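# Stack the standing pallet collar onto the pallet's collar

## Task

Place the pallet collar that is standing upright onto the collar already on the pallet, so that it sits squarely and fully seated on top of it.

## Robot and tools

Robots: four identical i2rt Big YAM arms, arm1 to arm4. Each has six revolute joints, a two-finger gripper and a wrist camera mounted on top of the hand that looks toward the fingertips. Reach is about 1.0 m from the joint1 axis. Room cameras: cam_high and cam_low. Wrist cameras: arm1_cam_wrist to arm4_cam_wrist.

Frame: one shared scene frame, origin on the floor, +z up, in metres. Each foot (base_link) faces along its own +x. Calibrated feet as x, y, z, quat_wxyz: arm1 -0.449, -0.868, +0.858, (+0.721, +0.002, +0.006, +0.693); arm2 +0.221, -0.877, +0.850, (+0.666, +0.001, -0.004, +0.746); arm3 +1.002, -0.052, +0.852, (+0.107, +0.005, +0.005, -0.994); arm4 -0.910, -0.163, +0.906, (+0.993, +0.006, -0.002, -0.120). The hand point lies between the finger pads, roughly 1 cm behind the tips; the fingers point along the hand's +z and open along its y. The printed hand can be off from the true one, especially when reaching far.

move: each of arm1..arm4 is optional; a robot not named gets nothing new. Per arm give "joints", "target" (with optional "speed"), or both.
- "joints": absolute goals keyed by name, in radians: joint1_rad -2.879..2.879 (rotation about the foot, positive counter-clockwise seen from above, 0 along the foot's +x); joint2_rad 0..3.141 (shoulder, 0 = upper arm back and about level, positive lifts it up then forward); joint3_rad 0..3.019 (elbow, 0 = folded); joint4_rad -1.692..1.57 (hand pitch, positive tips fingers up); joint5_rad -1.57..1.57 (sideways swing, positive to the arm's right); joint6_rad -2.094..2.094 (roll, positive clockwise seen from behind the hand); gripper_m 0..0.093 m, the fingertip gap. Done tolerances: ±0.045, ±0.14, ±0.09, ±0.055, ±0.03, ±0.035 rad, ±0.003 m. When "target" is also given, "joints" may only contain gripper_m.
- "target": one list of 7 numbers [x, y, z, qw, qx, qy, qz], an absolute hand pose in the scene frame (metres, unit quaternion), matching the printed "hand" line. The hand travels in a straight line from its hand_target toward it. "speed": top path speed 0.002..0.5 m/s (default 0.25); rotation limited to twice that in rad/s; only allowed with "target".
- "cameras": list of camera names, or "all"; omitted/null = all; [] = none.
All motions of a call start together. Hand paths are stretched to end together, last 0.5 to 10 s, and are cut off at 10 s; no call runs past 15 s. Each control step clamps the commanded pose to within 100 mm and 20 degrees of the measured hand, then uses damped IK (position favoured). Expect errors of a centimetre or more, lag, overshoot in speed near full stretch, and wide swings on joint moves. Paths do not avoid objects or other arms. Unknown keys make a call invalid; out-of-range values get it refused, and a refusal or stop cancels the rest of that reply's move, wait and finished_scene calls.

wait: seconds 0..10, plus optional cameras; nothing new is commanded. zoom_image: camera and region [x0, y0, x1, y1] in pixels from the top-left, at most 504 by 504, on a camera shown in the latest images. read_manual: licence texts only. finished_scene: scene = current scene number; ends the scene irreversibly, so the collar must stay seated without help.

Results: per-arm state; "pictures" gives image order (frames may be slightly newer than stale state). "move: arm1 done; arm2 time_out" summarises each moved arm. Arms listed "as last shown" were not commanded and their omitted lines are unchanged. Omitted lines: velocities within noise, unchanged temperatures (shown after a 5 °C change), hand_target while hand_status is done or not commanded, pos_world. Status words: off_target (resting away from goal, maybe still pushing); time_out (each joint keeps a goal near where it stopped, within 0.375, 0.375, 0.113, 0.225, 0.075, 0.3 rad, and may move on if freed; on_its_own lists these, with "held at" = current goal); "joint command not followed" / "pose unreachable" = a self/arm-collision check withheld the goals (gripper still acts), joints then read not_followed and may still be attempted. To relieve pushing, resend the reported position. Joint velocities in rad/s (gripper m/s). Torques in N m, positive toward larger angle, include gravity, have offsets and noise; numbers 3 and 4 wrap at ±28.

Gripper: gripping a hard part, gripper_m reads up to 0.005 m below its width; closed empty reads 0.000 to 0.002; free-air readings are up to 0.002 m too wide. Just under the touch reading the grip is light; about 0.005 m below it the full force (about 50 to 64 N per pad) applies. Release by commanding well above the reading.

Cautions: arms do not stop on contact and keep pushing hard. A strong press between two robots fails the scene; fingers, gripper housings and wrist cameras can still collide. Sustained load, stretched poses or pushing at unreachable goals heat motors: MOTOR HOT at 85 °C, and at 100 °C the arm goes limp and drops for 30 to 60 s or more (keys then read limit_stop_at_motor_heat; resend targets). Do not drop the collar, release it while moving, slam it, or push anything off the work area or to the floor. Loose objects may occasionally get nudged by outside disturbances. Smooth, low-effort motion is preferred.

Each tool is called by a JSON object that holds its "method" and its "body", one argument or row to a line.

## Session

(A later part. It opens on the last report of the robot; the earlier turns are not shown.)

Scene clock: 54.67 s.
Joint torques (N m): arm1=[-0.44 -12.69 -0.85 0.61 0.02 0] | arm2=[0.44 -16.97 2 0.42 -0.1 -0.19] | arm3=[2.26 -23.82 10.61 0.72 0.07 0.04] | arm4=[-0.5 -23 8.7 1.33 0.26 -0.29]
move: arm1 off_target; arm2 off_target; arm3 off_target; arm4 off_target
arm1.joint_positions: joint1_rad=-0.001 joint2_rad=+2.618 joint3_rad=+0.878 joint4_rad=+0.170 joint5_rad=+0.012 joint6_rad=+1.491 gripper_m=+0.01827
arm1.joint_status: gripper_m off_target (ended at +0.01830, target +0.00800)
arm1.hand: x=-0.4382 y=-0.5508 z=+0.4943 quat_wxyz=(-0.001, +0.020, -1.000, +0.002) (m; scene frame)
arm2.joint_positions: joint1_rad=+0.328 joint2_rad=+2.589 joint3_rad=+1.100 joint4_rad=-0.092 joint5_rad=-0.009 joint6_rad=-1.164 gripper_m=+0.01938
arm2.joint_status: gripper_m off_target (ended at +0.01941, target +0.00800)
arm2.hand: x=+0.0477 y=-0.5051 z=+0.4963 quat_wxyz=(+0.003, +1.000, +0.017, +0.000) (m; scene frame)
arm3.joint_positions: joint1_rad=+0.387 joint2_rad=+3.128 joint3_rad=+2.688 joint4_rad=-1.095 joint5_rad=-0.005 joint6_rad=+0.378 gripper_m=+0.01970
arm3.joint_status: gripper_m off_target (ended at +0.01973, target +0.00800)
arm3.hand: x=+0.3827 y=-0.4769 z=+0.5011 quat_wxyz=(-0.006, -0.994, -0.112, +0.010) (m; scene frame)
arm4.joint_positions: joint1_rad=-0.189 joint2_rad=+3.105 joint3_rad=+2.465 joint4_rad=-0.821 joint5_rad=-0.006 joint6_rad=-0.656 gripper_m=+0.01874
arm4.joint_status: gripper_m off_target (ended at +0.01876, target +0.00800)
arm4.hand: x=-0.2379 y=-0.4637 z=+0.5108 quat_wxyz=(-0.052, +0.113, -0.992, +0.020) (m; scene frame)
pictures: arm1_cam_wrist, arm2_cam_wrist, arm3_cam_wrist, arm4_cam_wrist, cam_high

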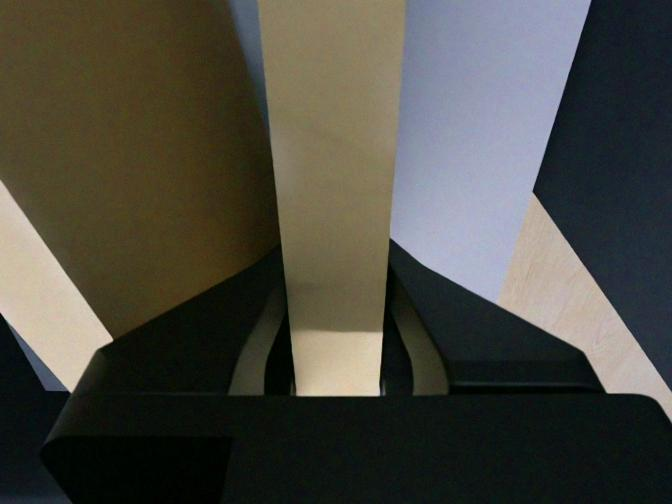

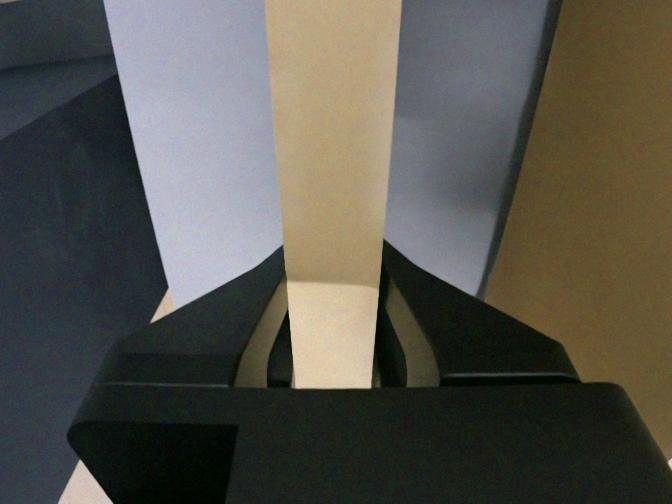

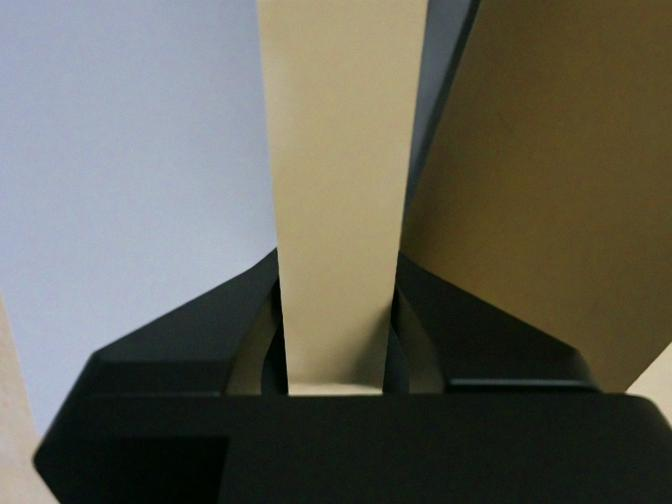

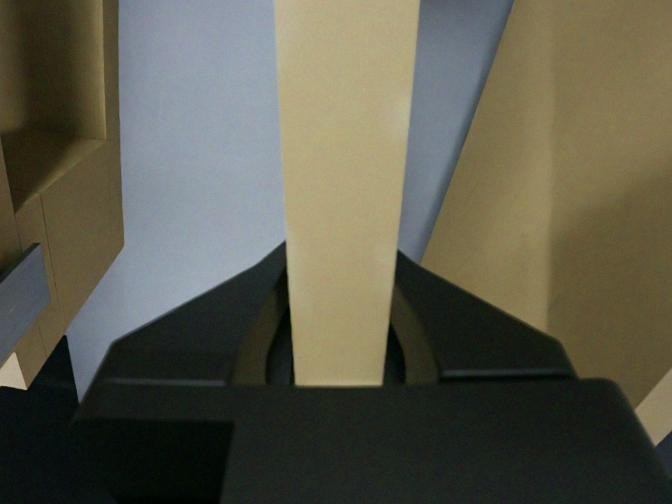

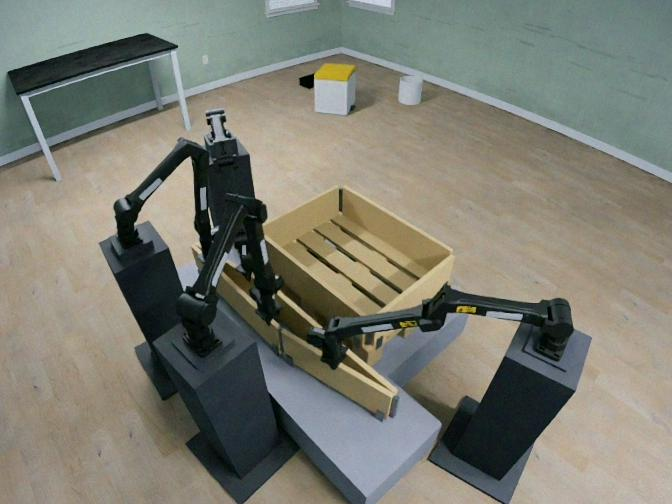

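{"method": "move", "body": {
  "arm1": {"target":[-0.440,-0.549,0.58,0,-0.018,1,0],"speed":0.06},
  "arm2": {"target":[0.048,-0.501,0.585,0,1,0.017,0],"speed":0.06},
  "arm3": {"target":[0.374,-0.481,0.60,0,0.993,0.115,0],"speed":0.06},
  "arm4": {"target":[-0.234,-0.468,0.59,-0.02,0.115,-0.992,0.01],"speed":0.06},
  "cameras": ["cam_low"]
}}

{"method": "move", "body": {
  "arm1": {"target":[-0.442,-0.540,0.76,0,-0.018,1,0],"speed":0.09},
  "arm2": {"target":[0.046,-0.492,0.775,0,1,0.017,0],"speed":0.09},
  "arm3": {"target":[0.372,-0.481,0.80,0,0.993,0.115,0],"speed":0.09},
  "arm4": {"target":[-0.230,-0.468,0.77,0,-0.115,0.993,0],"speed":0.09},
  "cameras": ["cam_low","cam_high"]
}}

{"method": "move", "body": {
  "arm1": {"target":[-0.444,-0.530,0.94,0,-0.018,1,0],"speed":0.09},
  "arm2": {"target":[0.044,-0.484,0.96,0,1,0.017,0],"speed":0.09},
  "arm3": {"target":[0.370,-0.481,1.02,0,0.993,0.115,0],"speed":0.09},
  "arm4": {"target":[-0.226,-0.468,0.95,0,-0.115,0.993,0],"speed":0.09},
  "cameras": ["cam_low","cam_high"]
}}

Scene clock: 69.20 s.
Joint torques (N m): arm1=[0.73 -20.13 -3.43 -0.53 -0.11 0.2] | arm2=[-0.15 -26.99 -0.8 -1.65 0.12 -0.13] | arm3=[1.38 -33.44 8.23 -2.73 0.45 0.21] | arm4=[0.03 -28.63 7.69 -0.96 -0.2 0.01]
Motor temperatures (°C): arm1=[30 39 39 29 30 27 30] | arm2=[30 34 32 29 28 26 29] | arm3=[28 40 46 32 29 26 29] | arm4=[33 37 45 28 29 29 30]
Heat: arm1: hottest joint2_rad 39 °C; arm2: hottest joint2_rad 34 °C; arm3: hottest joint3_rad 46 °C; arm4: hottest joint3_rad 45 °C.
move: arm1 off_target; arm2 off_target; arm3 off_target; arm4 off_target
arm1.joint_positions: joint1_rad=-0.001 joint2_rad=+2.449 joint3_rad=+0.766 joint4_rad=+0.072 joint5_rad=+0.025 joint6_rad=+1.483 gripper_m=+0.01827
arm1.hand: x=-0.4361 y=-0.5665 z=+0.5505 quat_wxyz=(-0.005, +0.024, -0.999, +0.024) (m; scene frame)
arm1.hand_target: x=-0.4383 y=-0.5500 z=+0.5770 quat_wxyz=(-0.005, +0.018, -1.000, +0.000) (m; scene frame)
arm1.hand_status: off_target (0.035 m and 2.9 deg from the pose sent, 0.086 m and 0.4 deg at the start)
arm2.joint_positions: joint1_rad=+0.328 joint2_rad=+2.469 joint3_rad=+1.006 joint4_rad=-0.144 joint5_rad=-0.023 joint6_rad=-1.175 gripper_m=+0.01938
arm2.hand: x=+0.0523 y=-0.5210 z=+0.5393 quat_wxyz=(+0.018, +1.000, +0.022, -0.001) (m; scene frame)
arm2.hand_target: x=+0.0458 y=-0.5003 z=+0.5802 quat_wxyz=(-0.004, +1.000, +0.017, -0.007) (m; scene frame)
arm2.hand_status: off_target (0.050 m and 2.1 deg from the pose sent, 0.089 m and 0.3 deg at the start)
arm3.joint_positions: joint1_rad=+0.387 joint2_rad=+3.042 joint3_rad=+2.584 joint4_rad=-1.089 joint5_rad=-0.017 joint6_rad=+0.334 gripper_m=+0.01983
arm3.hand: x=+0.3854 y=-0.4776 z=+0.5274 quat_wxyz=(-0.008, -0.991, -0.134, +0.002) (m; scene frame)
arm3.hand_target: x=+0.3691 y=-0.4847 z=+0.5946 quat_wxyz=(-0.004, -0.993, -0.120, +0.007) (m; scene frame)
arm3.hand_status: off_target (0.074 m and 2.4 deg from the pose sent, 0.099 m and 1.4 deg at the start)
arm4.joint_positions: joint1_rad=-0.180 joint2_rad=+3.027 joint3_rad=+2.417 joint4_rad=-0.915 joint5_rad=+0.026 joint6_rad=-0.680 gripper_m=+0.01874
arm4.hand: x=-0.2432 y=-0.4612 z=+0.5487 quat_wxyz=(-0.017, +0.129, -0.991, +0.018) (m; scene frame)
arm4.hand_target: x=-0.2312 y=-0.4712 z=+0.5883 quat_wxyz=(-0.023, +0.120, -0.992, +0.018) (m; scene frame)
arm4.hand_status: off_target (0.043 m and 1.9 deg from the pose sent, 0.079 m and 3.9 deg at the start)
pictures: cam_low

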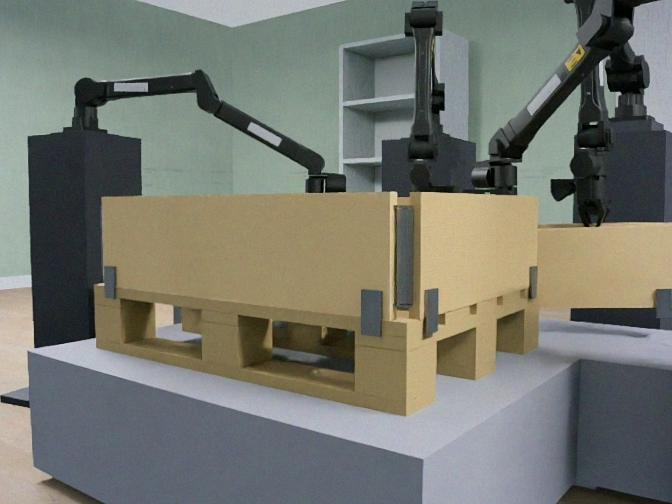

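Scene clock: 72.30 s.
Joint torques (N m): arm1=[1.67 -17.03 5.03 -1.07 -0.55 0.33] | arm2=[-0.5 -26.17 6.11 -2.93 0.06 -0.11] | arm3=[1.08 -35.6 10.86 -2.99 0.86 0.03] | arm4=[0.5 -28.86 9.77 -0.94 -0.86 -0.02]
move: arm1 off_target; arm2 off_target; arm3 off_target; arm4 off_target
arm1.joint_positions: joint1_rad=-0.002 joint2_rad=+1.836 joint3_rad=+0.630 joint4_rad=-0.416 joint5_rad=+0.028 joint6_rad=+1.483 gripper_m=+0.01827
arm1.hand: x=-0.4333 y=-0.5592 z=+0.7317 quat_wxyz=(-0.007, +0.024, -0.999, +0.029) (m; scene frame)
arm1.hand_target: x=-0.4415 y=-0.5380 z=+0.7576 quat_wxyz=(+0.000, +0.018, -1.000, -0.006) (m; scene frame)
arm1.hand_status: off_target (0.035 m and 3.5 deg from the pose sent, 0.211 m and 2.9 deg at the start)
arm2.joint_positions: joint1_rad=+0.324 joint2_rad=+1.990 joint3_rad=+0.902 joint4_rad=-0.555 joint5_rad=-0.009 joint6_rad=-1.186 gripper_m=+0.01952
arm2.hand: x=+0.0527 y=-0.5161 z=+0.7167 quat_wxyz=(+0.032, +0.999, +0.026, +0.013) (m; scene frame)
arm2.hand_target: x=+0.0468 y=-0.4930 z=+0.7693 quat_wxyz=(-0.002, +1.000, +0.017, +0.001) (m; scene frame)
arm2.hand_status: off_target (0.063 m and 4.0 deg from the pose sent, 0.238 m and 2.1 deg at the start)
arm3.joint_positions: joint1_rad=+0.387 joint2_rad=+2.727 joint3_rad=+2.405 joint4_rad=-1.282 joint5_rad=-0.028 joint6_rad=+0.366 gripper_m=+0.02018
arm3.hand: x=+0.3881 y=-0.4789 z=+0.6962 quat_wxyz=(+0.000, -0.993, -0.117, -0.026) (m; scene frame)
arm3.hand_target: x=+0.3725 y=-0.4815 z=+0.7887 quat_wxyz=(-0.001, -0.994, -0.111, +0.001) (m; scene frame)
arm3.hand_status: off_target (0.105 m and 3.0 deg from the pose sent, 0.273 m and 2.4 deg at the start; pose on its path clipped on 79 of 93 steps)
arm4.joint_positions: joint1_rad=-0.180 joint2_rad=+2.711 joint3_rad=+2.278 joint4_rad=-1.163 joint5_rad=+0.036 joint6_rad=-0.661 gripper_m=+0.01931
arm4.hand: x=-0.2408 y=-0.4664 z=+0.7274 quat_wxyz=(+0.016, +0.120, -0.993, +0.003) (m; scene frame)
arm4.hand_target: x=-0.2302 y=-0.4679 z=+0.7689 quat_wxyz=(+0.000, +0.115, -0.993, +0.000) (m; scene frame)
arm4.hand_status: off_target (0.044 m and 2.0 deg from the pose sent, 0.222 m and 3.2 deg at the start)
pictures: cam_high, cam_low

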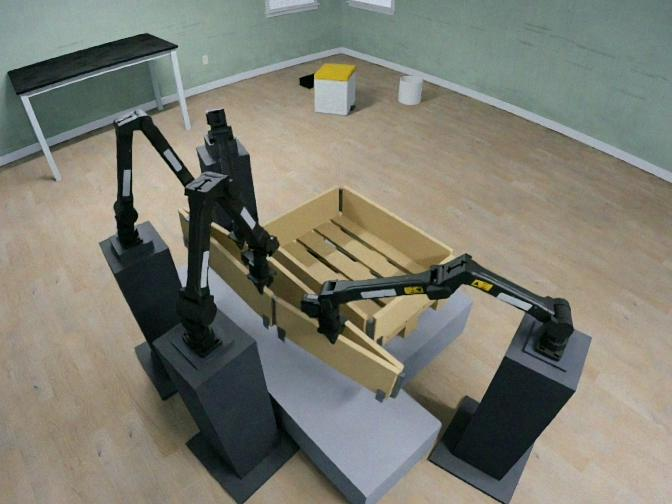

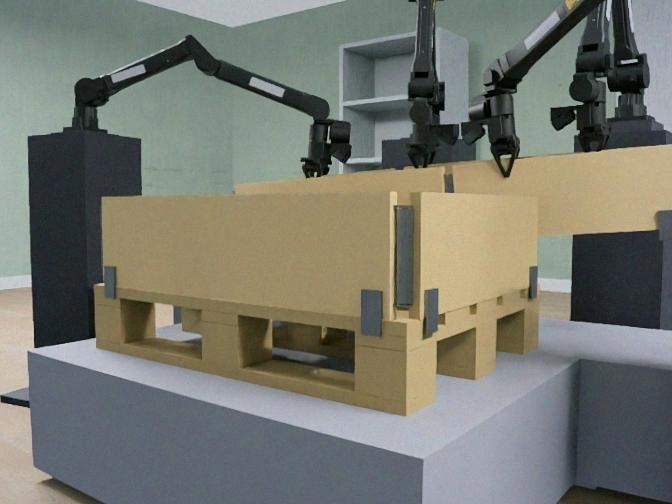

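Scene clock: 76.53 s.
Joint torques (N m): arm1=[2.55 -12.75 16.87 -2.32 -0.7 0.49] | arm2=[-0.97 -24.35 16.62 -4.05 0.08 -0.02] | arm3=[1.26 -33.44 15.25 -2.76 1.25 0] | arm4=[1.08 -29.16 15.58 -1.46 -1.26 0.09]
move: arm1 off_target; arm2 off_target; arm3 off_target; arm4 off_target
arm1.joint_positions: joint1_rad=-0.002 joint2_rad=+1.393 joint3_rad=+0.732 joint4_rad=-1.001 joint5_rad=+0.028 joint6_rad=+1.477 gripper_m=+0.01828
arm1.hand: x=-0.4319 y=-0.5676 z=+0.8919 quat_wxyz=(-0.005, +0.028, -0.998, +0.049) (m; scene frame)
arm1.hand_target: x=-0.4435 y=-0.5328 z=+0.9380 quat_wxyz=(+0.002, +0.019, -1.000, -0.002) (m; scene frame)
arm1.hand_status: off_target (0.062 m and 5.7 deg from the pose sent, 0.211 m and 3.5 deg at the start)
arm2.joint_positions: joint1_rad=+0.325 joint2_rad=+1.664 joint3_rad=+0.990 joint4_rad=-1.031 joint5_rad=-0.012 joint6_rad=-1.201 gripper_m=+0.02011
arm2.hand: x=+0.0543 y=-0.5238 z=+0.8708 quat_wxyz=(+0.060, +0.997, +0.033, +0.023) (m; scene frame)
arm2.hand_target: x=+0.0463 y=-0.4902 z=+0.9536 quat_wxyz=(-0.002, +1.000, +0.017, -0.001) (m; scene frame)
arm2.hand_status: off_target (0.098 m and 7.6 deg from the pose sent, 0.246 m and 4.0 deg at the start; pose on its path clipped on 57 of 127 steps)
arm3.joint_positions: joint1_rad=+0.388 joint2_rad=+2.593 joint3_rad=+2.523 joint4_rad=-1.561 joint5_rad=-0.039 joint6_rad=+0.363 gripper_m=+0.02065
arm3.hand: x=+0.3910 y=-0.4802 z=+0.8396 quat_wxyz=(+0.002, -0.992, -0.119, -0.041) (m; scene frame)
arm3.hand_target: x=+0.3819 y=-0.4794 z=+0.9343 quat_wxyz=(-0.003, -0.993, -0.116, +0.003) (m; scene frame)
arm3.hand_status: off_target (0.182 m and 4.7 deg from the pose sent, 0.324 m and 3.0 deg at the start; pose on its path clipped on 125 of 127 steps)
arm4.joint_positions: joint1_rad=-0.180 joint2_rad=+2.544 joint3_rad=+2.365 joint4_rad=-1.464 joint5_rad=+0.046 joint6_rad=-0.668 gripper_m=+0.02035
arm4.hand: x=-0.2454 y=-0.4686 z=+0.8816 quat_wxyz=(+0.039, +0.125, -0.991, -0.004) (m; scene frame)
arm4.hand_target: x=-0.2286 y=-0.4671 z=+0.9485 quat_wxyz=(-0.002, +0.116, -0.993, +0.001) (m; scene frame)
arm4.hand_status: off_target (0.071 m and 4.6 deg from the pose sent, 0.223 m and 2.0 deg at the start)
pictures: cam_high, cam_low

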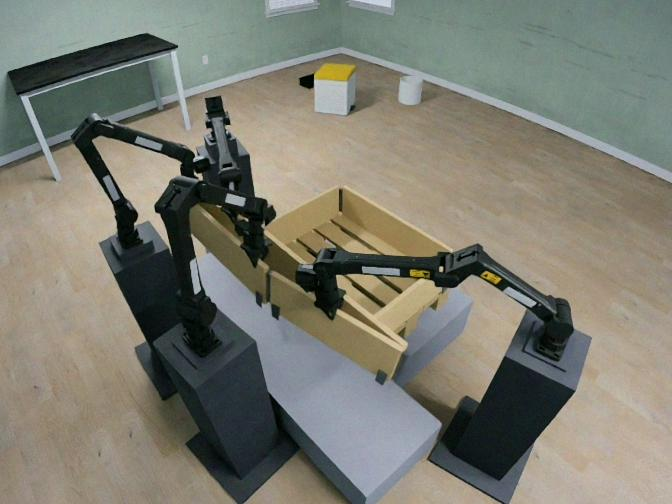

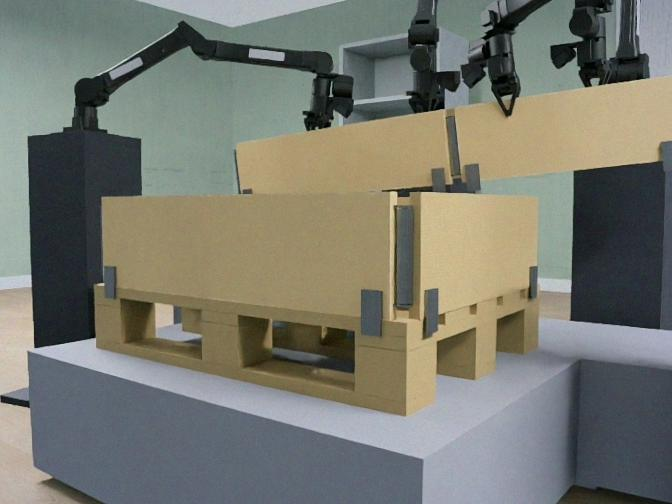

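{"method": "move", "body": {
  "arm1": {"target":[-0.444,-0.525,0.985,0,-0.018,1,0],"speed":0.08},
  "arm2": {"target":[0.044,-0.479,1.04,0,1,0.017,0],"speed":0.08},
  "arm3": {"target":[0.376,-0.476,1.08,0,0.993,0.115,0],"speed":0.08},
  "arm4": {"target":[-0.226,-0.463,1.0,0,-0.115,0.993,0],"speed":0.08},
  "cameras": ["cam_low","cam_high"]
}}

Scene clock: 84.37 s.
Joint torques (N m): arm1=[2.61 -12.04 18.62 -2.1 -0.65 0.51] | arm2=[-0.79 -24.06 17.62 -4.34 0.18 -0.01] | arm3=[1.38 -33.85 14.52 -2.66 1.28 0.03] | arm4=[1.32 -29.68 17.22 -1.5 -1.26 0.03]
Motor temperatures (°C): arm1=[30 40 42 29 30 27 31] | arm2=[30 35 36 30 28 26 30] | arm3=[28 47 49 33 30 26 30] | arm4=[33 40 49 28 30 29 31]
move: arm1 off_target; arm2 off_target; arm3 off_target; arm4 off_target
arm1.joint_positions: joint1_rad=-0.002 joint2_rad=+1.337 joint3_rad=+0.809 joint4_rad=-1.143 joint5_rad=+0.026 joint6_rad=+1.477 gripper_m=+0.01828
arm1.hand: x=-0.4315 y=-0.5629 z=+0.9334 quat_wxyz=(-0.004, +0.028, -0.998, +0.053) (m; scene frame)
arm1.hand_target: x=-0.4435 y=-0.5292 z=+0.9833 quat_wxyz=(+0.002, +0.019, -1.000, -0.001) (m; scene frame)
arm1.hand_status: off_target (0.065 m and 6.2 deg from the pose sent, 0.103 m and 5.7 deg at the start)
arm2.joint_positions: joint1_rad=+0.323 joint2_rad=+1.603 joint3_rad=+1.025 joint4_rad=-1.123 joint5_rad=-0.015 joint6_rad=-1.201 gripper_m=+0.02011
arm2.hand: x=+0.0547 y=-0.5244 z=+0.9060 quat_wxyz=(+0.059, +0.998, +0.032, +0.021) (m; scene frame)
arm2.hand_target: x=+0.0493 y=-0.4986 z=+0.9928 quat_wxyz=(-0.002, +1.000, +0.017, -0.002) (m; scene frame)
arm2.hand_status: off_target (0.142 m and 7.4 deg from the pose sent, 0.175 m and 7.6 deg at the start; pose on its path clipped on 71 of 79 steps)
arm3.joint_positions: joint1_rad=+0.389 joint2_rad=+2.576 joint3_rad=+2.563 joint4_rad=-1.617 joint5_rad=-0.039 joint6_rad=+0.368 gripper_m=+0.02067
arm3.hand: x=+0.3922 y=-0.4808 z=+0.8674 quat_wxyz=(+0.001, -0.992, -0.117, -0.040) (m; scene frame)
arm3.hand_target: x=+0.3870 y=-0.4773 z=+0.9622 quat_wxyz=(-0.003, -0.994, -0.113, +0.005) (m; scene frame)
arm3.hand_status: off_target (0.213 m and 4.6 deg from the pose sent, 0.241 m and 4.7 deg at the start; pose on its path clipped on 77 of 79 steps; a joint's target at an end of its range on 16 of 79 steps)
arm4.joint_positions: joint1_rad=-0.177 joint2_rad=+2.529 joint3_rad=+2.442 joint4_rad=-1.576 joint5_rad=+0.046 joint6_rad=-0.656 gripper_m=+0.02067
arm4.hand: x=-0.2473 y=-0.4660 z=+0.9216 quat_wxyz=(+0.048, +0.120, -0.992, -0.009) (m; scene frame)
arm4.hand_target: x=-0.2303 y=-0.4615 z=+0.9985 quat_wxyz=(-0.002, +0.116, -0.993, +0.001) (m; scene frame)
arm4.hand_status: off_target (0.081 m and 5.6 deg from the pose sent, 0.120 m and 4.6 deg at the start)
pictures: cam_high, cam_low

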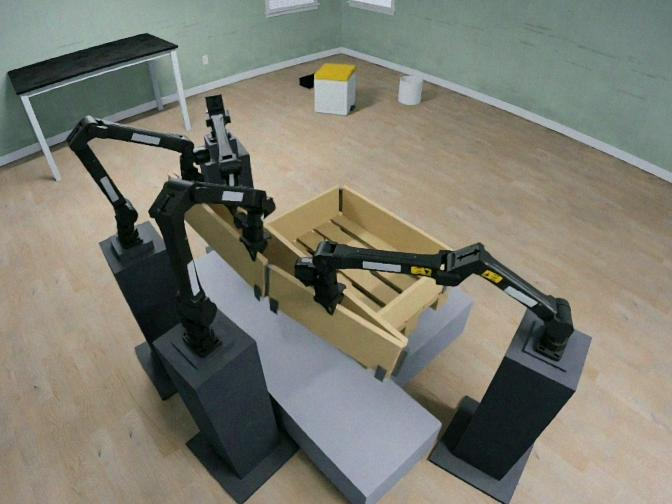

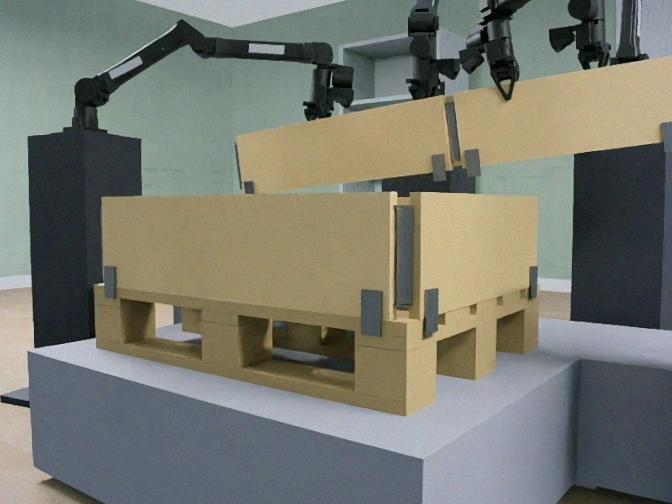

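{"method": "move", "body": {
  "arm1": {"target":[-0.380,-0.477,0.985,0,-0.016,1,0],"speed":0.08},
  "arm2": {"target":[0.110,-0.444,1.02,0,1,0.014,0],"speed":0.08},
  "arm3": {"target":[0.419,-0.351,1.03,0,0.9692,0.2462,0],"speed":0.08},
  "arm4": {"target":[-0.221,-0.300,0.99,0,-0.247,0.969,0],"speed":0.08},
  "cameras": ["cam_high","cam_low"]
}}

{"method": "move", "body": {
  "arm1": {"target":[-0.324,-0.419,0.985,0,-0.013,1,0],"speed":0.08},
  "arm2": {"target":[0.167,-0.392,1.01,0,1,0.012,0],"speed":0.08},
  "arm3": {"target":[0.431,-0.230,1.02,0,0.9278,0.373,0],"speed":0.08},
  "arm4": {"target":[-0.232,-0.152,0.99,0,-0.3738,0.9275,0],"speed":0.08},
  "cameras": ["cam_high","cam_low"]
}}

{"method": "move", "body": {
  "arm1": {"target":[-0.267,-0.361,0.98,0,-0.010,1,0],"speed":0.08},
  "arm2": {"target":[0.225,-0.339,1.0,0,1,0.009,0],"speed":0.08},
  "arm3": {"target":[0.426,-0.126,1.01,0,0.8695,0.4939,0],"speed":0.08},
  "arm4": {"target":[-0.268,-0.025,1.0,0,-0.4947,0.8691,0],"speed":0.08},
  "cameras": ["cam_high","cam_low"]
}}

Scene clock: 112.80 s.
Joint torques (N m): arm1=[1.44 -13.16 17.14 -1.25 -1.26 0.22] | arm2=[-0.38 -21.36 18.61 -2.91 -0.51 -0.22] | arm3=[-0.03 -33.44 10.7 -1.72 1.09 -0.2] | arm4=[1.2 -29.86 10.82 -0.77 -1.3 0]
Motor temperatures (°C): arm1=[30 40 54 29 31 27 31] | arm2=[30 37 42 30 28 26 30] | arm3=[27 50 52 33 32 26 30] | arm4=[32 44 53 28 32 29 31]
Heat: arm1: hottest joint3_rad 54 °C; arm2: hottest joint3_rad 42 °C; arm3: hottest joint3_rad 52 °C; arm4: hottest joint3_rad 53 °C.
move: arm1 off_target; arm2 off_target; arm3 off_target; arm4 off_target
arm1.joint_positions: joint1_rad=-0.147 joint2_rad=+1.464 joint3_rad=+0.972 joint4_rad=-1.165 joint5_rad=+0.049 joint6_rad=+1.350 gripper_m=+0.01828
arm1.hand: x=-0.3728 y=-0.5113 z=+0.9440 quat_wxyz=(-0.010, +0.019, -0.999, +0.050) (m; scene frame)
arm1.hand_target: x=-0.3795 y=-0.4805 z=+0.9851 quat_wxyz=(-0.001, +0.016, -1.000, +0.000) (m; scene frame)
arm1.hand_status: off_target (0.054 m and 5.8 deg from the pose sent, 0.113 m and 6.3 deg at the start)
arm2.joint_positions: joint1_rad=+0.145 joint2_rad=+1.607 joint3_rad=+1.137 joint4_rad=-1.237 joint5_rad=+0.016 joint6_rad=-1.348 gripper_m=+0.01997
arm2.hand: x=+0.1193 y=-0.4796 z=+0.9418 quat_wxyz=(+0.061, +0.998, +0.018, +0.026) (m; scene frame)
arm2.hand_target: x=+0.1139 y=-0.4504 z=+1.0175 quat_wxyz=(-0.003, +1.000, +0.015, +0.006) (m; scene frame)
arm2.hand_status: off_target (0.086 m and 7.6 deg from the pose sent, 0.150 m and 7.5 deg at the start)
arm3.joint_positions: joint1_rad=+0.281 joint2_rad=+2.213 joint3_rad=+1.992 joint4_rad=-1.439 joint5_rad=-0.033 joint6_rad=-0.013 gripper_m=+0.02040
arm3.hand: x=+0.4291 y=-0.3684 z=+0.9080 quat_wxyz=(-0.001, -0.967, -0.250, -0.052) (m; scene frame)
arm3.hand_target: x=+0.4231 y=-0.3539 z=+1.0006 quat_wxyz=(+0.001, -0.968, -0.250, +0.001) (m; scene frame)
arm3.hand_status: off_target (0.124 m and 6.0 deg from the pose sent, 0.210 m and 15.7 deg at the start; pose on its path clipped on 81 of 87 steps)
arm4.joint_positions: joint1_rad=+0.040 joint2_rad=+2.375 joint3_rad=+2.159 joint4_rad=-1.421 joint5_rad=+0.046 joint6_rad=-0.703 gripper_m=+0.02070
arm4.hand: x=-0.2270 y=-0.3102 z=+0.9263 quat_wxyz=(+0.035, +0.250, -0.968, +0.001) (m; scene frame)
arm4.hand_target: x=-0.2214 y=-0.2999 z=+0.9879 quat_wxyz=(-0.001, +0.248, -0.969, +0.000) (m; scene frame)
arm4.hand_status: off_target (0.065 m and 4.0 deg from the pose sent, 0.181 m and 15.8 deg at the start)
pictures: cam_high, cam_low

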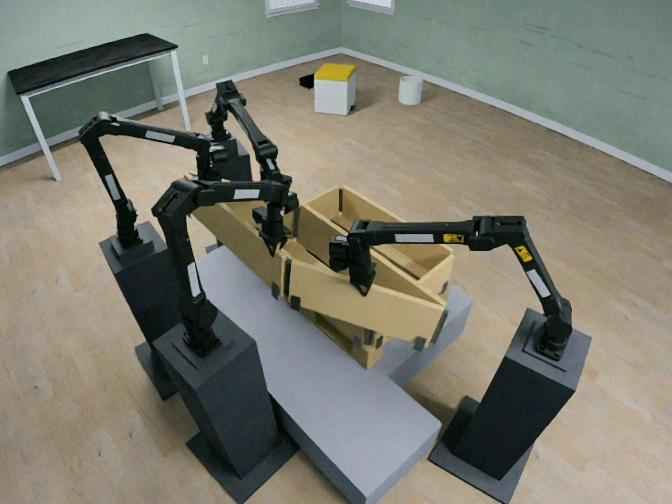

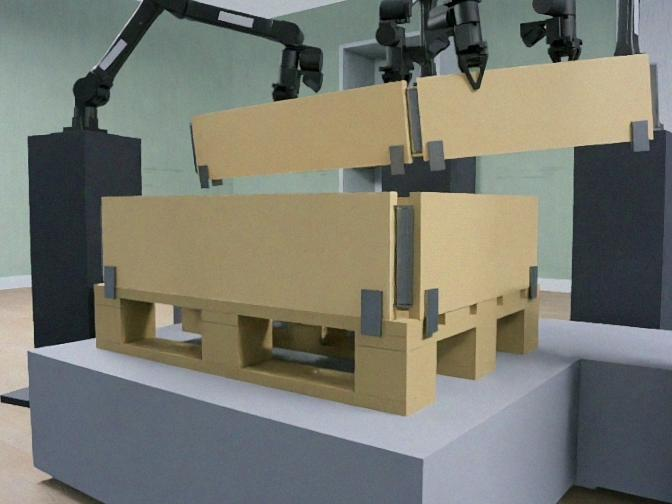

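Scene clock: 115.33 s.
Joint torques (N m): arm1=[1.2 -16.91 16.91 -1.44 -1.37 0.23] | arm2=[-0.21 -22.18 17.03 -2.14 -0.94 -0.17] | arm3=[-0.79 -32.21 10.11 -1.88 0.42 -0.21] | arm4=[1.38 -31.09 10.71 -1.31 -1.4 -0.07]
move: arm1 off_target; arm2 off_target; arm3 off_target; arm4 off_target
arm1.joint_positions: joint1_rad=-0.241 joint2_rad=+1.644 joint3_rad=+1.170 joint4_rad=-1.182 joint5_rad=+0.049 joint6_rad=+1.256 gripper_m=+0.01830
arm1.hand: x=-0.3197 y=-0.4510 z=+0.9380 quat_wxyz=(-0.006, +0.019, -0.999, +0.050) (m; scene frame)
arm1.hand_target: x=-0.3243 y=-0.4222 z=+0.9850 quat_wxyz=(+0.000, +0.014, -1.000, -0.001) (m; scene frame)
arm1.hand_status: off_target (0.057 m and 5.8 deg from the pose sent, 0.112 m and 5.8 deg at the start)
arm2.joint_positions: joint1_rad=+0.003 joint2_rad=+1.708 joint3_rad=+1.270 joint4_rad=-1.257 joint5_rad=+0.016 joint6_rad=-1.486 gripper_m=+0.01965
arm2.hand: x=+0.1716 y=-0.4236 z=+0.9430 quat_wxyz=(+0.057, +0.998, +0.016, +0.016) (m; scene frame)
arm2.hand_target: x=+0.1682 y=-0.3973 z=+1.0090 quat_wxyz=(-0.001, +1.000, +0.012, +0.001) (m; scene frame)
arm2.hand_status: off_target (0.074 m and 6.8 deg from the pose sent, 0.121 m and 7.6 deg at the start)
arm3.joint_positions: joint1_rad=+0.120 joint2_rad=+2.063 joint3_rad=+1.712 joint4_rad=-1.314 joint5_rad=-0.016 joint6_rad=-0.435 gripper_m=+0.01997
arm3.hand: x=+0.4395 y=-0.2505 z=+0.9011 quat_wxyz=(-0.007, -0.926, -0.374, -0.053) (m; scene frame)
arm3.hand_target: x=+0.4348 y=-0.2337 z=+0.9920 quat_wxyz=(+0.002, -0.929, -0.370, +0.001) (m; scene frame)
arm3.hand_status: off_target (0.121 m and 6.1 deg from the pose sent, 0.178 m and 15.9 deg at the start; pose on its path clipped on 69 of 76 steps)
arm4.joint_positions: joint1_rad=+0.250 joint2_rad=+2.322 joint3_rad=+2.007 joint4_rad=-1.340 joint5_rad=+0.048 joint6_rad=-0.751 gripper_m=+0.02098
arm4.hand: x=-0.2374 y=-0.1648 z=+0.9084 quat_wxyz=(+0.042, +0.372, -0.927, +0.003) (m; scene frame)
arm4.hand_target: x=-0.2329 y=-0.1524 z=+0.9860 quat_wxyz=(-0.001, +0.374, -0.927, +0.000) (m; scene frame)
arm4.hand_status: off_target (0.083 m and 4.9 deg from the pose sent, 0.171 m and 15.5 deg at the start)
pictures: cam_high, cam_low

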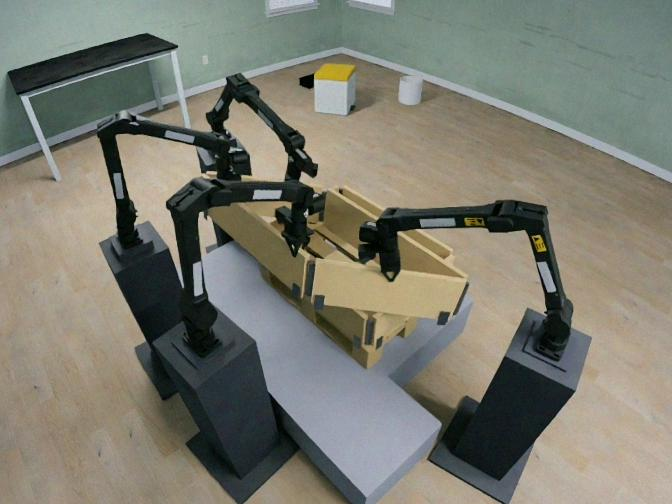

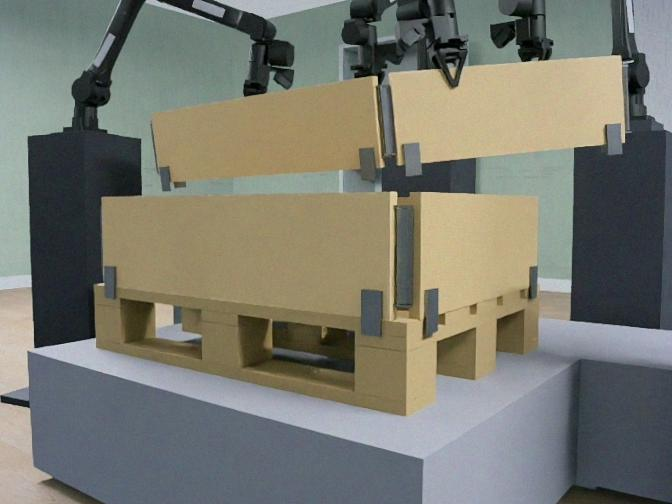

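Scene clock: 117.87 s.
Joint torques (N m): arm1=[0.26 -19.55 17.55 -1.26 -1.34 0.16] | arm2=[-0.32 -23.3 16.14 -1.59 -0.89 -0.21] | arm3=[-1.38 -31.62 10.13 -2.07 -0.13 -0.4] | arm4=[1.67 -32.32 10.4 -1.85 -1.54 -0.15]
move: arm1 off_target; arm2 off_target; arm3 off_target; arm4 off_target
arm1.joint_positions: joint1_rad=-0.302 joint2_rad=+1.821 joint3_rad=+1.391 joint4_rad=-1.232 joint5_rad=+0.049 joint6_rad=+1.195 gripper_m=+0.01831
arm1.hand: x=-0.2713 y=-0.3939 z=+0.9299 quat_wxyz=(-0.001, +0.019, -0.998, +0.054) (m; scene frame)
arm1.hand_target: x=-0.2680 y=-0.3651 z=+0.9804 quat_wxyz=(-0.001, +0.011, -1.000, +0.000) (m; scene frame)
arm1.hand_status: off_target (0.060 m and 6.3 deg from the pose sent, 0.112 m and 5.9 deg at the start)
arm2.joint_positions: joint1_rad=-0.114 joint2_rad=+1.830 joint3_rad=+1.435 joint4_rad=-1.290 joint5_rad=+0.016 joint6_rad=-1.595 gripper_m=+0.01953
arm2.hand: x=+0.2246 y=-0.3681 z=+0.9415 quat_wxyz=(+0.053, +0.998, +0.012, +0.009) (m; scene frame)
arm2.hand_target: x=+0.2255 y=-0.3439 z=+0.9997 quat_wxyz=(+0.000, +1.000, +0.009, +0.001) (m; scene frame)
arm2.hand_status: off_target (0.065 m and 6.2 deg from the pose sent, 0.115 m and 6.9 deg at the start)
arm3.joint_positions: joint1_rad=-0.050 joint2_rad=+2.024 joint3_rad=+1.626 joint4_rad=-1.268 joint5_rad=+0.001 joint6_rad=-0.867 gripper_m=+0.01984
arm3.hand: x=+0.4325 y=-0.1466 z=+0.8940 quat_wxyz=(-0.014, -0.869, -0.492, -0.052) (m; scene frame)
arm3.hand_target: x=+0.4295 y=-0.1292 z=+0.9845 quat_wxyz=(+0.005, -0.870, -0.494, -0.001) (m; scene frame)
arm3.hand_status: off_target (0.118 m and 6.1 deg from the pose sent, 0.166 m and 16.4 deg at the start; pose on its path clipped on 68 of 76 steps)
arm4.joint_positions: joint1_rad=+0.439 joint2_rad=+2.285 joint3_rad=+1.884 joint4_rad=-1.268 joint5_rad=+0.049 joint6_rad=-0.819 gripper_m=+0.02100
arm4.hand: x=-0.2722 y=-0.0432 z=+0.8903 quat_wxyz=(+0.049, +0.488, -0.872, +0.005) (m; scene frame)
arm4.hand_target: x=-0.2699 y=-0.0277 z=+0.9823 quat_wxyz=(-0.001, +0.495, -0.869, +0.000) (m; scene frame)
arm4.hand_status: off_target (0.111 m and 5.6 deg from the pose sent, 0.170 m and 16.3 deg at the start; pose on its path clipped on 42 of 76 steps)
pictures: cam_high, cam_low

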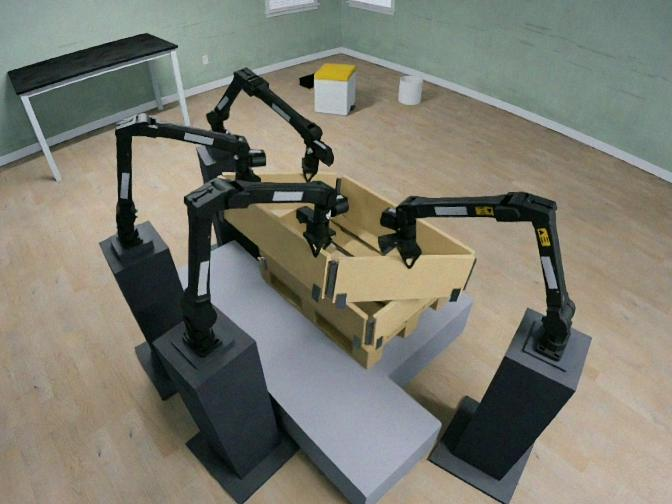

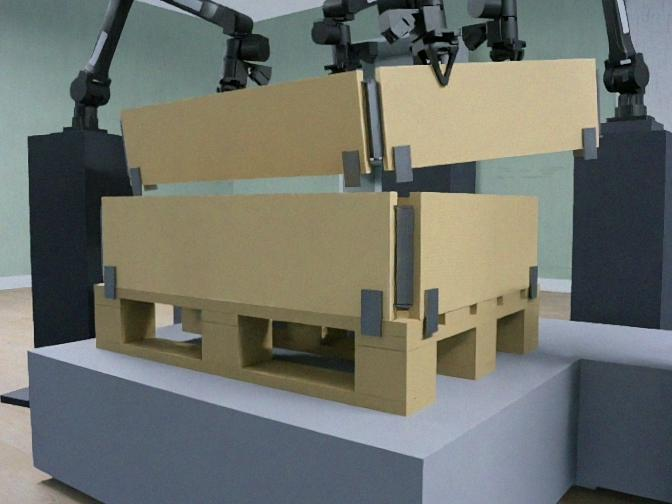

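{"method": "move", "body": {
  "arm1": {"target":[-0.211,-0.304,0.975,0,-0.006,1,0],"speed":0.08},
  "arm2": {"target":[0.281,-0.288,0.985,0,1,0.006,0],"speed":0.08},
  "arm3": {"target":[0.409,-0.042,1.01,0,0.796,0.6053,0],"speed":0.08},
  "arm4": {"target":[-0.323,0.075,1.02,0,-0.606,0.7955,0],"speed":0.08},
  "cameras": ["cam_high","cam_low"]
}}

{"method": "move", "body": {
  "arm1": {"target":[-0.152,-0.248,0.945,0,-0.003,1,0],"speed":0.08},
  "arm2": {"target":[0.340,-0.237,0.95,0,1,0.003,0],"speed":0.08},
  "arm3": {"target":[0.389,0.010,1.01,0,0.7083,0.7059,0],"speed":0.08},
  "arm4": {"target":[-0.387,0.146,1.03,0,-0.7071,0.7071,0],"speed":0.08}
}}

{"method": "zoom_image", "body": {
  "camera": "cam_low",
  "region": [60, 20, 560, 360]
}}

{"method": "zoom_image", "body": {
  "camera": "cam_high",
  "region": [230, 130, 490, 380]
}}

Scene clock: 126.37 s.
Joint torques (N m): arm1=[0.26 -22.48 19.3 -1.24 -1.25 0.24] | arm2=[-0.26 -23.71 15.39 -0.83 -0.91 -0.13] | arm3=[-1.26 -29.33 13.49 -3.14 -0.46 -0.51] | arm4=[1.9 -32.38 8.76 -2.29 -1.58 -0.18]
Motor temperatures (°C): arm1=[30 40 54 29 33 27 31] | arm2=[30 38 44 30 29 26 30] | arm3=[27 52 50 33 30 26 30] | arm4=[32 49 53 28 33 29 31]
move: arm1 off_target; arm2 off_target; arm3 off_target; arm4 off_target
arm1.joint_positions: joint1_rad=-0.359 joint2_rad=+2.007 joint3_rad=+1.641 joint4_rad=-1.310 joint5_rad=+0.044 joint6_rad=+1.140 gripper_m=+0.01831
arm1.hand: x=-0.2192 y=-0.3419 z=+0.9162 quat_wxyz=(+0.006, +0.018, -0.998, +0.060) (m; scene frame)
arm1.hand_target: x=-0.2130 y=-0.3092 z=+0.9760 quat_wxyz=(+0.000, +0.007, -1.000, -0.002) (m; scene frame)
arm1.hand_status: off_target (0.070 m and 7.1 deg from the pose sent, 0.117 m and 6.4 deg at the start)
arm2.joint_positions: joint1_rad=-0.207 joint2_rad=+1.958 joint3_rad=+1.631 joint4_rad=-1.339 joint5_rad=+0.016 joint6_rad=-1.692 gripper_m=+0.01951
arm2.hand: x=+0.2774 y=-0.3143 z=+0.9418 quat_wxyz=(+0.045, +0.999, +0.014, +0.005) (m; scene frame)
arm2.hand_target: x=+0.2809 y=-0.2913 z=+0.9856 quat_wxyz=(+0.000, +1.000, +0.007, +0.001) (m; scene frame)
arm2.hand_status: off_target (0.051 m and 5.3 deg from the pose sent, 0.107 m and 6.2 deg at the start)
arm3.joint_positions: joint1_rad=-0.200 joint2_rad=+2.022 joint3_rad=+1.624 joint4_rad=-1.253 joint5_rad=+0.010 joint6_rad=-1.272 gripper_m=+0.01983
arm3.hand: x=+0.4216 y=-0.0592 z=+0.8951 quat_wxyz=(-0.018, -0.799, -0.599, -0.042) (m; scene frame)
arm3.hand_target: x=+0.4147 y=-0.0440 z=+0.9871 quat_wxyz=(+0.006, -0.796, -0.605, -0.002) (m; scene frame)
arm3.hand_status: off_target (0.117 m and 5.3 deg from the pose sent, 0.158 m and 16.6 deg at the start; pose on its path clipped on 67 of 75 steps)
arm4.joint_positions: joint1_rad=+0.594 joint2_rad=+2.255 joint3_rad=+1.759 joint4_rad=-1.157 joint5_rad=+0.049 joint6_rad=-0.917 gripper_m=+0.02101
arm4.hand: x=-0.3165 y=+0.0475 z=+0.8668 quat_wxyz=(+0.041, +0.594, -0.803, +0.009) (m; scene frame)
arm4.hand_target: x=-0.3207 y=+0.0642 z=+0.9569 quat_wxyz=(-0.001, +0.604, -0.797, +0.000) (m; scene frame)
arm4.hand_status: off_target (0.156 m and 5.0 deg from the pose sent, 0.183 m and 17.1 deg at the start; pose on its path clipped on 70 of 75 steps)
pictures: cam_high, cam_low

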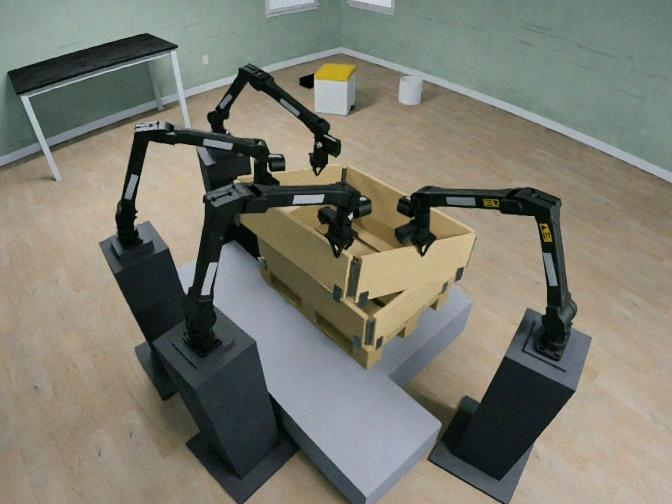

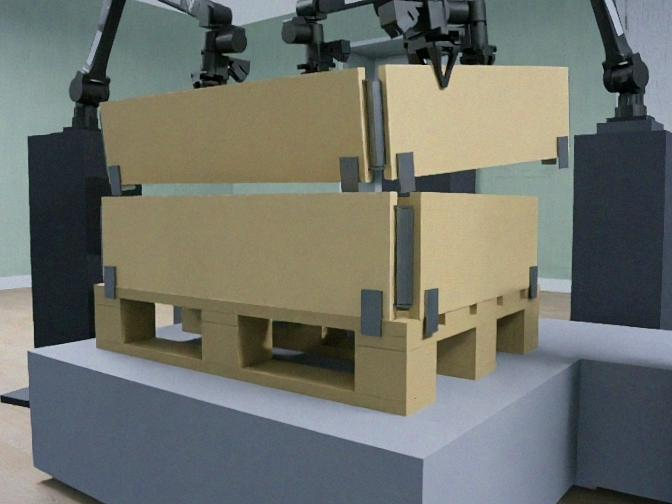

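Scene clock: 128.83 s.
Joint torques (N m): arm1=[0.62 -24.18 20.27 -0.61 -0.88 0.27] | arm2=[-0.32 -23.77 15.12 -0.31 -0.9 -0.1] | arm3=[0.38 -29.51 14.17 -3.67 -0.91 -0.33] | arm4=[2.02 -32.32 7.28 -2.63 -1.57 -0.2]
move: arm1 off_target; arm2 off_target; arm3 off_target; arm4 off_target
arm1.joint_positions: joint1_rad=-0.411 joint2_rad=+2.226 joint3_rad=+1.944 joint4_rad=-1.404 joint5_rad=+0.034 joint6_rad=+1.097 gripper_m=+0.01831
arm1.hand: x=-0.1635 y=-0.2897 z=+0.8906 quat_wxyz=(+0.016, +0.014, -0.998, +0.061) (m; scene frame)
arm1.hand_target: x=-0.1546 y=-0.2543 z=+0.9470 quat_wxyz=(+0.000, +0.003, -1.000, -0.001) (m; scene frame)
arm1.hand_status: off_target (0.069 m and 7.4 deg from the pose sent, 0.119 m and 7.1 deg at the start)
arm2.joint_positions: joint1_rad=-0.289 joint2_rad=+2.115 joint3_rad=+1.842 joint4_rad=-1.382 joint5_rad=+0.016 joint6_rad=-1.770 gripper_m=+0.01950
arm2.hand: x=+0.3334 y=-0.2643 z=+0.9256 quat_wxyz=(+0.040, +0.999, +0.012, +0.002) (m; scene frame)
arm2.hand_target: x=+0.3393 y=-0.2419 z=+0.9508 quat_wxyz=(+0.005, +1.000, +0.003, +0.000) (m; scene frame)
arm2.hand_status: off_target (0.037 m and 4.6 deg from the pose sent, 0.100 m and 5.3 deg at the start)
arm3.joint_positions: joint1_rad=-0.307 joint2_rad=+2.082 joint3_rad=+1.693 joint4_rad=-1.250 joint5_rad=+0.013 joint6_rad=-1.647 gripper_m=+0.02007
arm3.hand: x=+0.4017 y=+0.0059 z=+0.8849 quat_wxyz=(-0.021, -0.712, -0.701, -0.034) (m; scene frame)
arm3.hand_target: x=+0.3953 y=+0.0090 z=+0.9785 quat_wxyz=(+0.003, -0.708, -0.706, +0.000) (m; scene frame)
arm3.hand_status: off_target (0.126 m and 4.6 deg from the pose sent, 0.138 m and 16.9 deg at the start; pose on its path clipped on 64 of 74 steps)
arm4.joint_positions: joint1_rad=+0.728 joint2_rad=+2.236 joint3_rad=+1.633 joint4_rad=-1.039 joint5_rad=+0.046 joint6_rad=-1.055 gripper_m=+0.02091
arm4.hand: x=-0.3703 y=+0.1145 z=+0.8379 quat_wxyz=(+0.034, +0.697, -0.716, +0.010) (m; scene frame)
arm4.hand_target: x=-0.3780 y=+0.1300 z=+0.9263 quat_wxyz=(-0.001, +0.707, -0.707, -0.001) (m; scene frame)
arm4.hand_status: off_target (0.195 m and 4.4 deg from the pose sent, 0.203 m and 17.7 deg at the start; pose on its path clipped on 70 of 74 steps)
pictures: arm1_cam_wrist, arm2_cam_wrist, arm3_cam_wrist, arm4_cam_wrist, cam_high, cam_low

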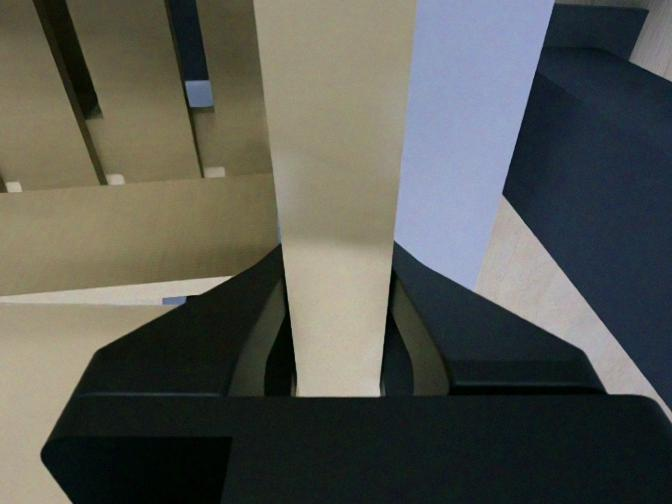

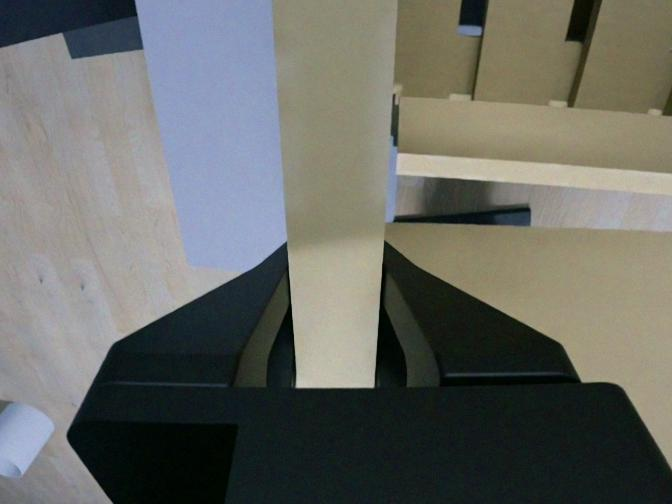

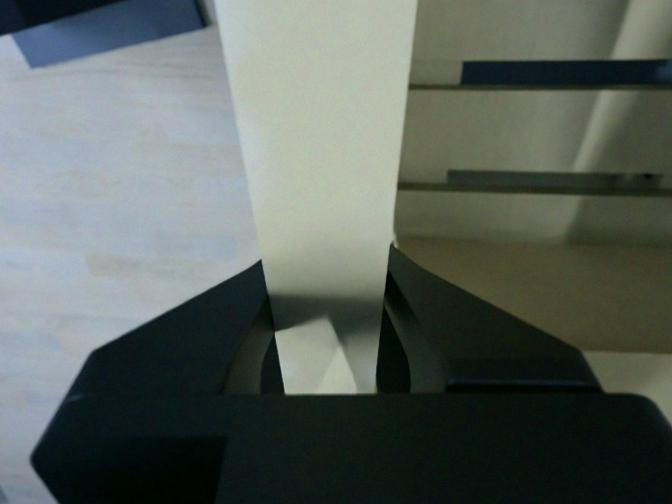

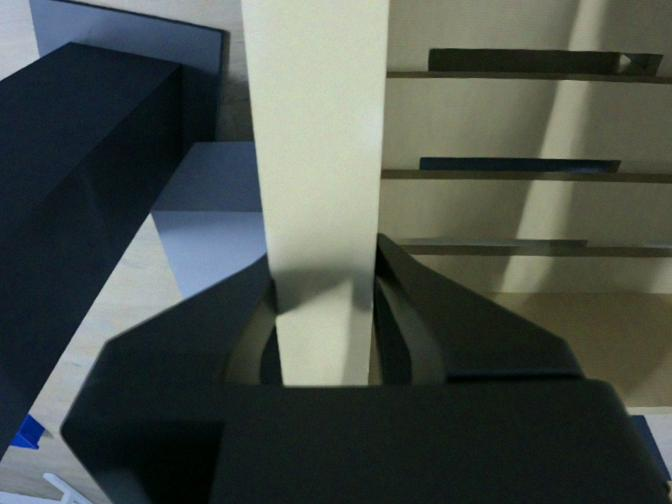

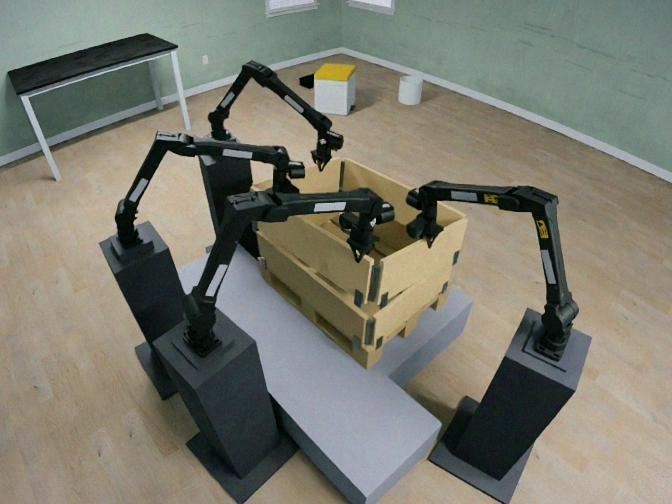

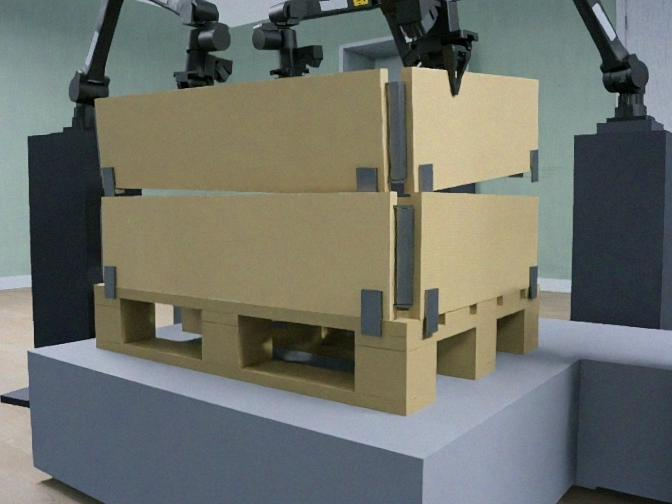

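Scaled by 1.008 from the camera's 672x504 image, which has a finer 960x720 frame.

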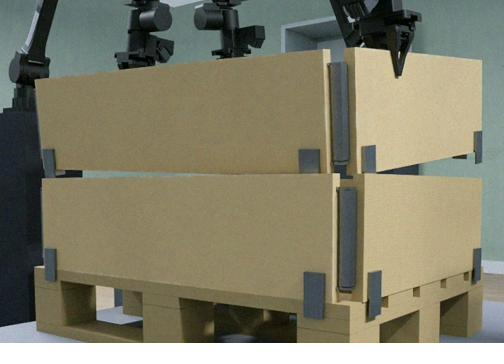

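Scaled by 1.938 from the camera's 672x504 image, which has a finer 960x720 frame.

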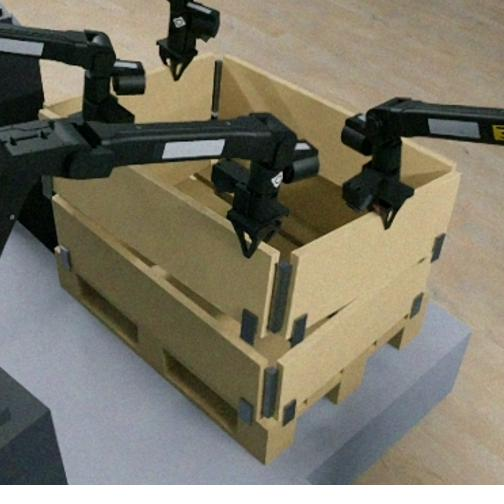

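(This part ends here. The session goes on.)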